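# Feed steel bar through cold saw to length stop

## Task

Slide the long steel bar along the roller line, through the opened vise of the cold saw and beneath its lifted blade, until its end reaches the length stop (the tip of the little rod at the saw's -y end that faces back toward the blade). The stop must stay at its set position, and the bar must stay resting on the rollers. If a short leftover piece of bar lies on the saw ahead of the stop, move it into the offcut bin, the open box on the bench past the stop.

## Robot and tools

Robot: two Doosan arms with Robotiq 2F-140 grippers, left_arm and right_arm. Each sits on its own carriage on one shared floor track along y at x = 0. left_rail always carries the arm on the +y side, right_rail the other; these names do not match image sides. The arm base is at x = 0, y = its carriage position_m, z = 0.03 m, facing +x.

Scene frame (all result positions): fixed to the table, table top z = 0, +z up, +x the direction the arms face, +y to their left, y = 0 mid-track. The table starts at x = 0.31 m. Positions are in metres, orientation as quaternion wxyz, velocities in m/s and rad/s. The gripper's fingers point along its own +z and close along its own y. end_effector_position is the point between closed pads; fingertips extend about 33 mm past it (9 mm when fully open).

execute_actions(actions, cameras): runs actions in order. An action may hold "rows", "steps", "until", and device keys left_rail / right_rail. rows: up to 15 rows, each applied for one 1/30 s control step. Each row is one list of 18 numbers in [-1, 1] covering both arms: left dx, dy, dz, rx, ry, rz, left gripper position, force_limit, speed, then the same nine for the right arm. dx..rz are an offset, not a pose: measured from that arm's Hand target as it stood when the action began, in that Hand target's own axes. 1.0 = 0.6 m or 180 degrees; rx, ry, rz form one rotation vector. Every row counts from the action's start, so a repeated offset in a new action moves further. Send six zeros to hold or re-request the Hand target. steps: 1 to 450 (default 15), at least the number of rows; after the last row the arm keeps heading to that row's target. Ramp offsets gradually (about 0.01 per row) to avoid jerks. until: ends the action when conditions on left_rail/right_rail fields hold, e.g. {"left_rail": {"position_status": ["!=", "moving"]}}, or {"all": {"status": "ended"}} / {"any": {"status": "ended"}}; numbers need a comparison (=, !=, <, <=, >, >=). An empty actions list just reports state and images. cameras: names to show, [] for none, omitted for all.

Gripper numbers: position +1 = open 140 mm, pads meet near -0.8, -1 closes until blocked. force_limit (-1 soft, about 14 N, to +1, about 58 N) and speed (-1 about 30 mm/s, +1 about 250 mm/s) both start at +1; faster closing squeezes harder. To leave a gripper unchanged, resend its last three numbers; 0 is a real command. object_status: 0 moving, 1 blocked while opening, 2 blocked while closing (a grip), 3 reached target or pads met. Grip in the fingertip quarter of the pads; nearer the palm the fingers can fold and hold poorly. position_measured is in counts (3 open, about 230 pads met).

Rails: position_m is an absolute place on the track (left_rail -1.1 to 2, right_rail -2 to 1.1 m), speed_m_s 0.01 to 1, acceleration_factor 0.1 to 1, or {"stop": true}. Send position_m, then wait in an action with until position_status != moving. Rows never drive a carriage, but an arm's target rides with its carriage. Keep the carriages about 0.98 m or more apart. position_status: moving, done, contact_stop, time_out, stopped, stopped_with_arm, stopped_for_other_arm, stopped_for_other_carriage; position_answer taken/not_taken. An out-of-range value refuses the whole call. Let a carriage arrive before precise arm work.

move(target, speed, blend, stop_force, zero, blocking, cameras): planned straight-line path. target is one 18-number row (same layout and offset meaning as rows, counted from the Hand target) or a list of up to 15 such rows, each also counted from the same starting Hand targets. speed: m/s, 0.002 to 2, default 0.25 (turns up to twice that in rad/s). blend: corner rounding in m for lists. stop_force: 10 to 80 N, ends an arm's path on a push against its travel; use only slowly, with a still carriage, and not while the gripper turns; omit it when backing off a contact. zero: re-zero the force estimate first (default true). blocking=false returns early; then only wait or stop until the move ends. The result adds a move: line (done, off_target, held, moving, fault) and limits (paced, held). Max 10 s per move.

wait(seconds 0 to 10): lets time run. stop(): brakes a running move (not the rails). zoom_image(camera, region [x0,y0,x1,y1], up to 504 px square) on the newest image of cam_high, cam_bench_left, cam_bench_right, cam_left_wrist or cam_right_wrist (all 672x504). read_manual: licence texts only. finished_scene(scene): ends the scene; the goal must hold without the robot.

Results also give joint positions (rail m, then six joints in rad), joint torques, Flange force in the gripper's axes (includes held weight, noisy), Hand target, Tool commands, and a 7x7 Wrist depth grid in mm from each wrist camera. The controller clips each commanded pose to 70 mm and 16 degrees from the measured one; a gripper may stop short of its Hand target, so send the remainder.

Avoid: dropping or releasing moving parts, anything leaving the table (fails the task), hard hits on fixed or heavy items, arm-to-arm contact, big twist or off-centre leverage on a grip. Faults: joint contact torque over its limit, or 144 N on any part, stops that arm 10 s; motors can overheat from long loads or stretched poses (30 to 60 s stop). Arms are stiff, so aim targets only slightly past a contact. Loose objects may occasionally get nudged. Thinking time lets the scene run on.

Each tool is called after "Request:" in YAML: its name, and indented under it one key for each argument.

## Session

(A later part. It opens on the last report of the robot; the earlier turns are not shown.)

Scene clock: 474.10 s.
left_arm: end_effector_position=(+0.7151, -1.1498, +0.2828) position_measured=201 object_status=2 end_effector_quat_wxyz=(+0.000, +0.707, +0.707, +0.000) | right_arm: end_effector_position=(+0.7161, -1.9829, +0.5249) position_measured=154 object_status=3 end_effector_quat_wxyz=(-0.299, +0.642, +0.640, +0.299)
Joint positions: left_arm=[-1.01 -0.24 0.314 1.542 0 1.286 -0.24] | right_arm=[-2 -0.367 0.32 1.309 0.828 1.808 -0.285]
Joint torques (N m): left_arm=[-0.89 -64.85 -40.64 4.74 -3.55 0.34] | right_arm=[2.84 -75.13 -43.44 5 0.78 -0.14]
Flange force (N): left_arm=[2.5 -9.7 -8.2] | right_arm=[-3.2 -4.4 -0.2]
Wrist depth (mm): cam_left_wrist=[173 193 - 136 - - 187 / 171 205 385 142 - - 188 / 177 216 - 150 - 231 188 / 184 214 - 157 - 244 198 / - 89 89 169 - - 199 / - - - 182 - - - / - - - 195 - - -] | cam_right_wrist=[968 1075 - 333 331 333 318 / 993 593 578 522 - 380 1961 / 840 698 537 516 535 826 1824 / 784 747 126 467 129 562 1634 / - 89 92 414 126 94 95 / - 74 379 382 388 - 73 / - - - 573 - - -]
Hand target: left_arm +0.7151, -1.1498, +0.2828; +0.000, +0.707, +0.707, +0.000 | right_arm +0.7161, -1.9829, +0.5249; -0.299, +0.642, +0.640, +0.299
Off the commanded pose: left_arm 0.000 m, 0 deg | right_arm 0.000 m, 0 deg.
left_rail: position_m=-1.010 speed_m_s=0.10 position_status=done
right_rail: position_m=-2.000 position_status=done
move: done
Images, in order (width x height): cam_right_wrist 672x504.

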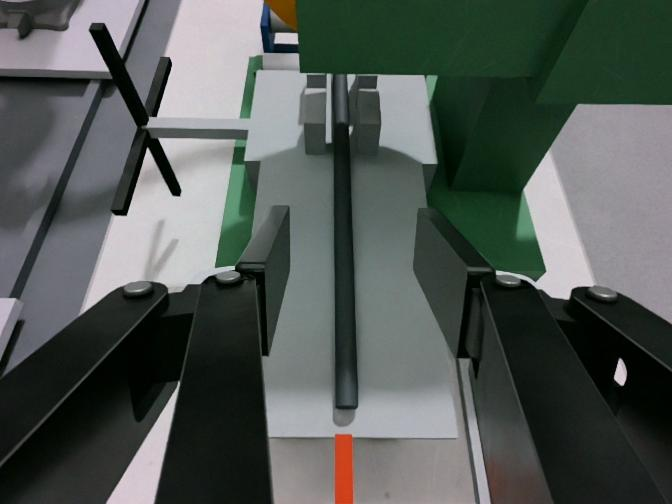

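Request:
move:
  target: [-0.025,0,0,0,0,0,-1,-0.9,-1,0,0,0,0,0,0,-0.2,0,-1]
  speed: 0.05
  cameras: ["cam_right_wrist"]

Request:
zoom_image:
  camera: "cam_right_wrist"
  region: [290, 380, 400, 480]

Request:
move:
  target: [-0.03,0,0,0,0,0,-1,-0.9,-1,0,0,0,0,0,0,-0.2,0,-1]
  speed: 0.01
  stop_force: 10
  cameras: ["cam_right_wrist"]

Request:
zoom_image:
  camera: "cam_right_wrist"
  region: [290, 380, 400, 480]

Scene clock: 479.93 s.
left_arm: end_effector_position=(+0.7151, -1.1646, +0.2828) position_measured=201 object_status=2 end_effector_quat_wxyz=(+0.000, +0.707, +0.707, +0.000) | right_arm: end_effector_position=(+0.7161, -1.9829, +0.5249) position_measured=154 object_status=3 end_effector_quat_wxyz=(-0.299, +0.642, +0.640, +0.299)
Joint positions: left_arm=[-1.01 -0.26 0.318 1.535 0 1.288 -0.26] | right_arm=[-2 -0.367 0.32 1.309 0.828 1.808 -0.285]
Joint torques (N m): left_arm=[0.59 -64.18 -40.67 4.91 -3.62 0.27] | right_arm=[2.8 -74.89 -43.35 4.92 0.75 -0.11]
Flange force (N): left_arm=[1.0 -11.8 -9.1] | right_arm=[-2.7 -4.7 -0.3]
Wrist depth (mm): cam_left_wrist=[173 362 - 136 - - 188 / 171 384 - 142 402 400 188 / 177 215 - 150 399 411 188 / 185 215 430 - 120 431 197 / - 89 89 - - - 201 / - - - - - - - / - - - - - - -] | cam_right_wrist=[972 993 1032 329 331 331 317 / - 594 603 523 568 488 1945 / 806 777 541 523 541 574 1810 / 779 731 126 460 144 552 1623 / - 89 92 419 126 94 96 / - 74 380 384 388 - 73 / - - - 571 - - -]
Hand target: left_arm +0.7151, -1.1647, +0.2828; +0.000, +0.707, +0.707, +0.000 | right_arm +0.7161, -1.9829, +0.5249; -0.299, +0.642, +0.640, +0.299
Off the commanded pose: left_arm 0.000 m, 0 deg | right_arm 0.000 m, 0 deg.
left_rail: position_m=-1.010 speed_m_s=0.10 position_status=done
right_rail: position_m=-2.000 position_status=done
move: done
Images, in order (width x height): cam_right_wrist 672x504.

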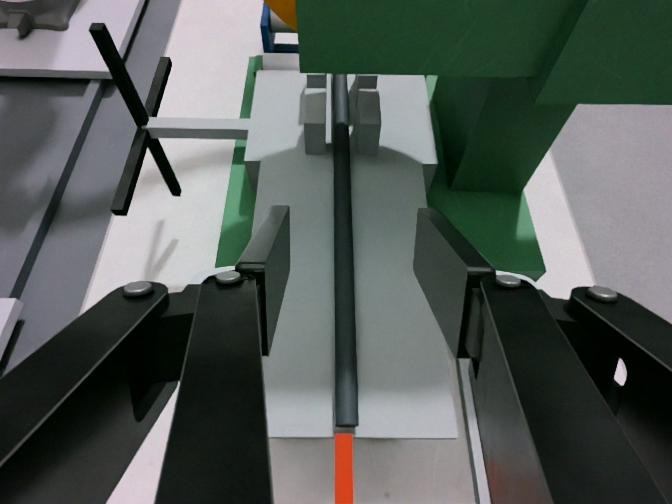

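Scaled by 4.582.

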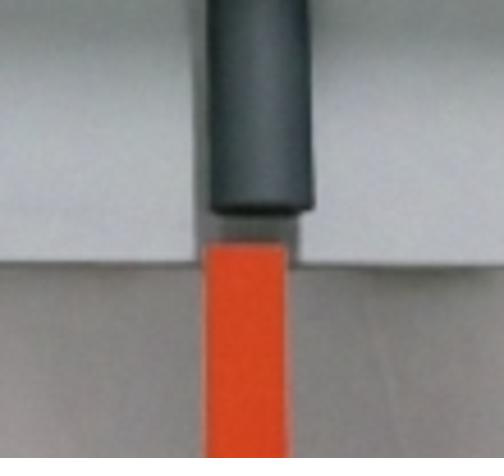

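Scene clock: 481.30 s.
left_arm: end_effector_position=(+0.7151, -1.1724, +0.2827) position_measured=201 object_status=2 end_effector_quat_wxyz=(+0.000, +0.707, +0.707, +0.000) | right_arm: end_effector_position=(+0.7161, -1.9829, +0.5249) position_measured=154 object_status=3 end_effector_quat_wxyz=(-0.299, +0.642, +0.640, +0.299)
Joint positions: left_arm=[-1.01 -0.27 0.321 1.532 0 1.289 -0.27] | right_arm=[-2 -0.367 0.32 1.309 0.828 1.808 -0.285]
Joint torques (N m): left_arm=[-11.38 -65.97 -41.85 -0.13 -4.01 0.07] | right_arm=[2.57 -74.85 -43.57 4.98 0.79 -0.15]
Flange force (N): left_arm=[17.1 -7.3 -7.2] | right_arm=[-2.8 -5.1 0.3]
Wrist depth (mm): cam_left_wrist=[173 206 - 136 - - 188 / 171 204 380 142 - 391 187 / 177 216 - 150 - 235 188 / 190 216 - 158 - 245 198 / 451 89 89 168 - - 199 / - - - 182 - - - / - - - 195 - - -] | cam_right_wrist=[981 1032 1075 333 343 332 315 / 885 626 585 514 580 465 1961 / 862 779 605 509 529 832 1810 / - 740 140 457 143 738 1681 / - 89 92 419 126 94 96 / - 74 383 385 390 - 73 / - - - 575 - - -]
Hand target: left_arm +0.7151, -1.1724, +0.2828; +0.000, +0.707, +0.707, +0.000 (not the last commanded pose) | right_arm +0.7161, -1.9829, +0.5249; -0.299, +0.642, +0.640, +0.299
Off the commanded pose: left_arm 0.010 m, 0 deg | right_arm 0.000 m, 0 deg.
left_rail: position_m=-1.010 speed_m_s=0.10 position_status=done
right_rail: position_m=-2.000 position_status=done
move: contact (left_arm)
Images, in order (width x height): cam_right_wrist 672x504.

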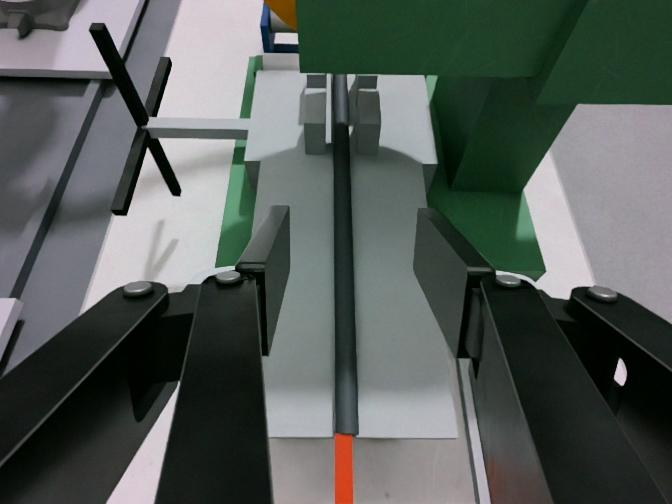

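Scaled by 4.582.

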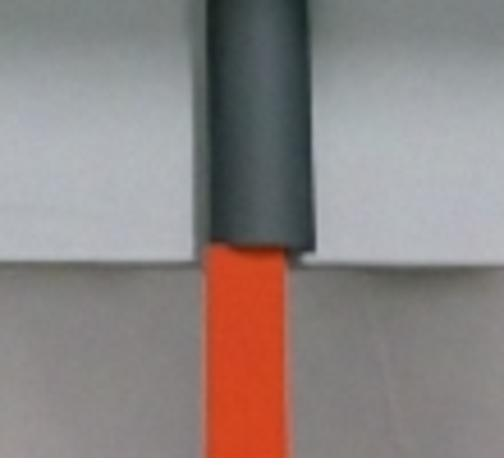

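Request:
execute_actions:
  actions:
    - {"rows":[[0,0,0,0,0,0,-0.2,-0.9,-1,0,0,0,0,0,0,-0.2,0,-1]],"steps":60}
  cameras: ["cam_left_wrist"]

Request:
move:
  target: [0,0,-0.3,0,0,0,-0.2,-0.9,-1,0,0,0,0,0,0,-0.2,0,-1]
  speed: 0.15
  cameras: ["cam_right_wrist","cam_bench_right"]

Request:
zoom_image:
  camera: "cam_right_wrist"
  region: [290, 380, 400, 480]

Scene clock: 487.00 s.
left_arm: end_effector_position=(+0.7151, -1.1724, +0.2828) position_measured=154 object_status=3 end_effector_quat_wxyz=(+0.000, +0.707, +0.707, +0.000) | right_arm: end_effector_position=(+0.7161, -1.9829, +0.5249) position_measured=154 object_status=3 end_effector_quat_wxyz=(-0.299, +0.642, +0.640, +0.299)
Joint positions: left_arm=[-1.01 -0.27 0.321 1.532 0 1.289 -0.27] | right_arm=[-2 -0.367 0.32 1.309 0.828 1.808 -0.285]
Joint torques (N m): left_arm=[-1.96 -71.42 -40.25 4.27 -0.55 -0.03] | right_arm=[2.72 -75.5 -43.44 4.99 0.75 -0.08]
Flange force (N): left_arm=[3.1 -1.0 -1.2] | right_arm=[-3.0 -4.0 -0.4]
Wrist depth (mm): cam_left_wrist=[173 206 - 135 - - 187 / 171 205 - 143 - - 188 / 177 215 - 149 - 233 188 / 186 216 118 159 143 234 193 / - 89 108 169 - - 86 / - - - 188 324 - - / - - - 252 - - -] | cam_right_wrist=[964 1065 1010 331 331 331 315 / 902 593 597 526 580 461 1961 / 806 779 568 515 541 798 1796 / 731 757 140 463 143 552 1657 / - 89 92 424 126 94 95 / - 74 383 384 391 - 73 / - - - 566 - - -]
Hand target: left_arm +0.7151, -1.1724, +0.2828; +0.000, +0.707, +0.707, +0.000 | right_arm +0.7161, -1.9829, +0.5249; -0.299, +0.642, +0.640, +0.299
Off the commanded pose: left_arm 0.000 m, 0 deg | right_arm 0.000 m, 0 deg.
left_rail: position_m=-1.010 speed_m_s=0.10 position_status=done
right_rail: position_m=-2.000 position_status=done
Images, in order (width x height): cam_left_wrist 672x504.

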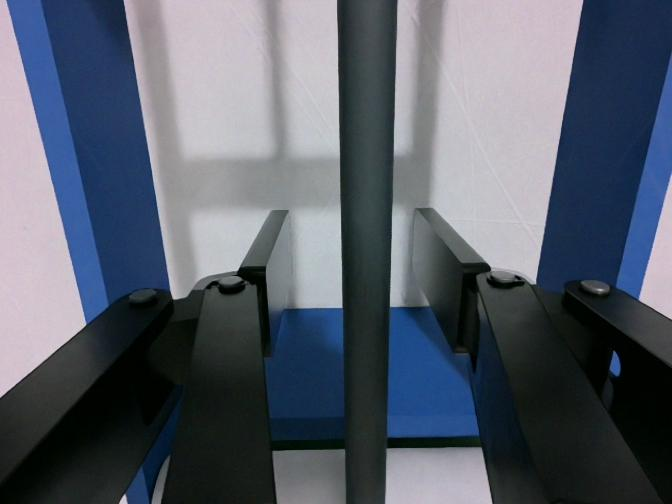

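Scene clock: 488.63 s.
left_arm: end_effector_position=(+0.7151, -1.1724, +0.4628) position_measured=154 object_status=3 end_effector_quat_wxyz=(+0.000, +0.707, +0.707, +0.000) | right_arm: end_effector_position=(+0.7161, -1.9829, +0.5249) position_measured=154 object_status=3 end_effector_quat_wxyz=(-0.299, +0.642, +0.640, +0.299)
Joint positions: left_arm=[-1.01 -0.27 0.284 1.255 0 1.602 -0.27] | right_arm=[-2 -0.367 0.32 1.309 0.828 1.808 -0.285]
Joint torques (N m): left_arm=[-2.08 -69.48 -41.47 4.33 -0.52 -0.05] | right_arm=[2.33 -75.22 -43.63 4.93 0.75 -0.13]
Flange force (N): left_arm=[3.2 -0.3 -1.0] | right_arm=[-2.7 -4.4 0.5]
Wrist depth (mm): cam_left_wrist=[- 526 324 313 321 322 - / - 537 567 318 - 555 567 / - 623 409 580 416 586 579 / 609 - 118 536 143 - 1158 / - 89 111 403 - - 86 / - - - 476 - - - / - - - 451 - - -] | cam_right_wrist=[981 1041 754 330 330 321 315 / - 596 594 541 583 367 1898 / 835 798 584 518 542 581 1810 / 777 764 140 464 144 542 1590 / - 89 91 418 125 93 96 / - 74 - 380 388 - 73 / - - - 575 - - -]
Hand target: left_arm +0.7151, -1.1724, +0.4628; +0.000, +0.707, +0.707, +0.000 | right_arm +0.7161, -1.9829, +0.5249; -0.299, +0.642, +0.640, +0.299
Off the commanded pose: left_arm 0.000 m, 0 deg | right_arm 0.000 m, 0 deg.
left_rail: position_m=-1.010 speed_m_s=0.10 position_status=done
right_rail: position_m=-2.000 position_status=done
move: done
Images, in order (width x height): cam_bench_right 672x504, cam_right_wrist 672x504.

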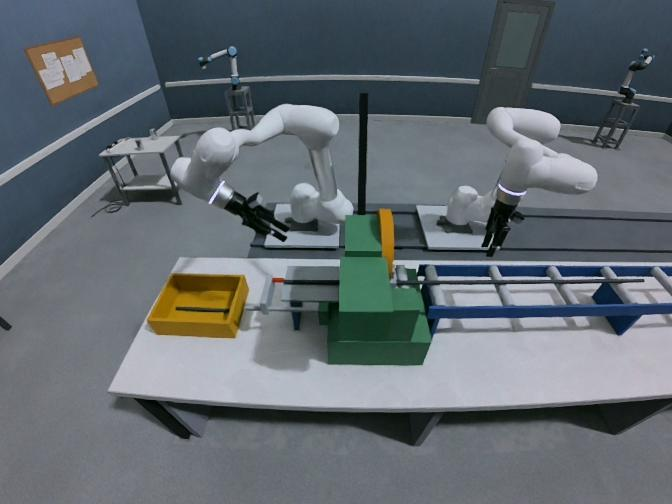

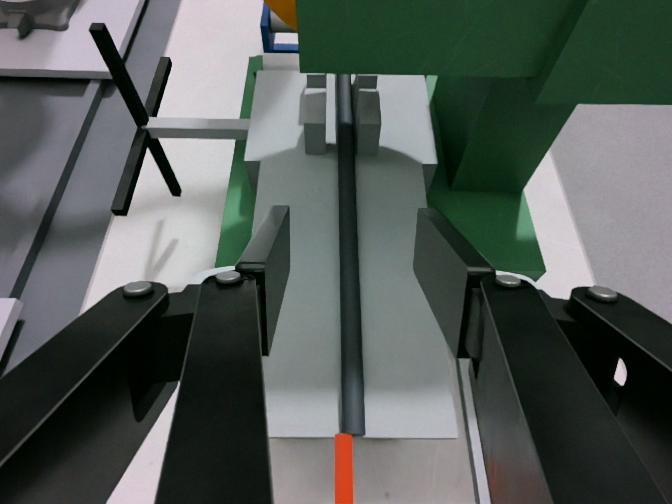

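Scaled by 4.582.

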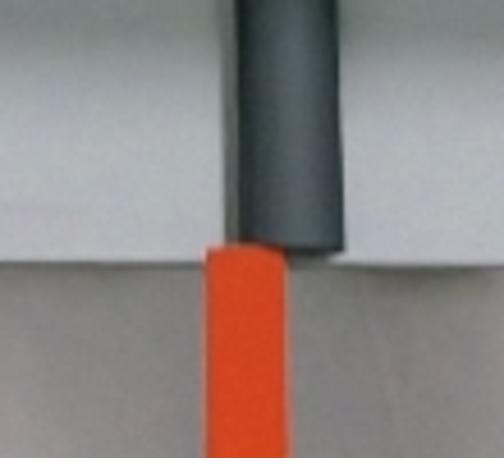

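Request:
finished_scene:
  scene: 1

The scene is finished: the task was done.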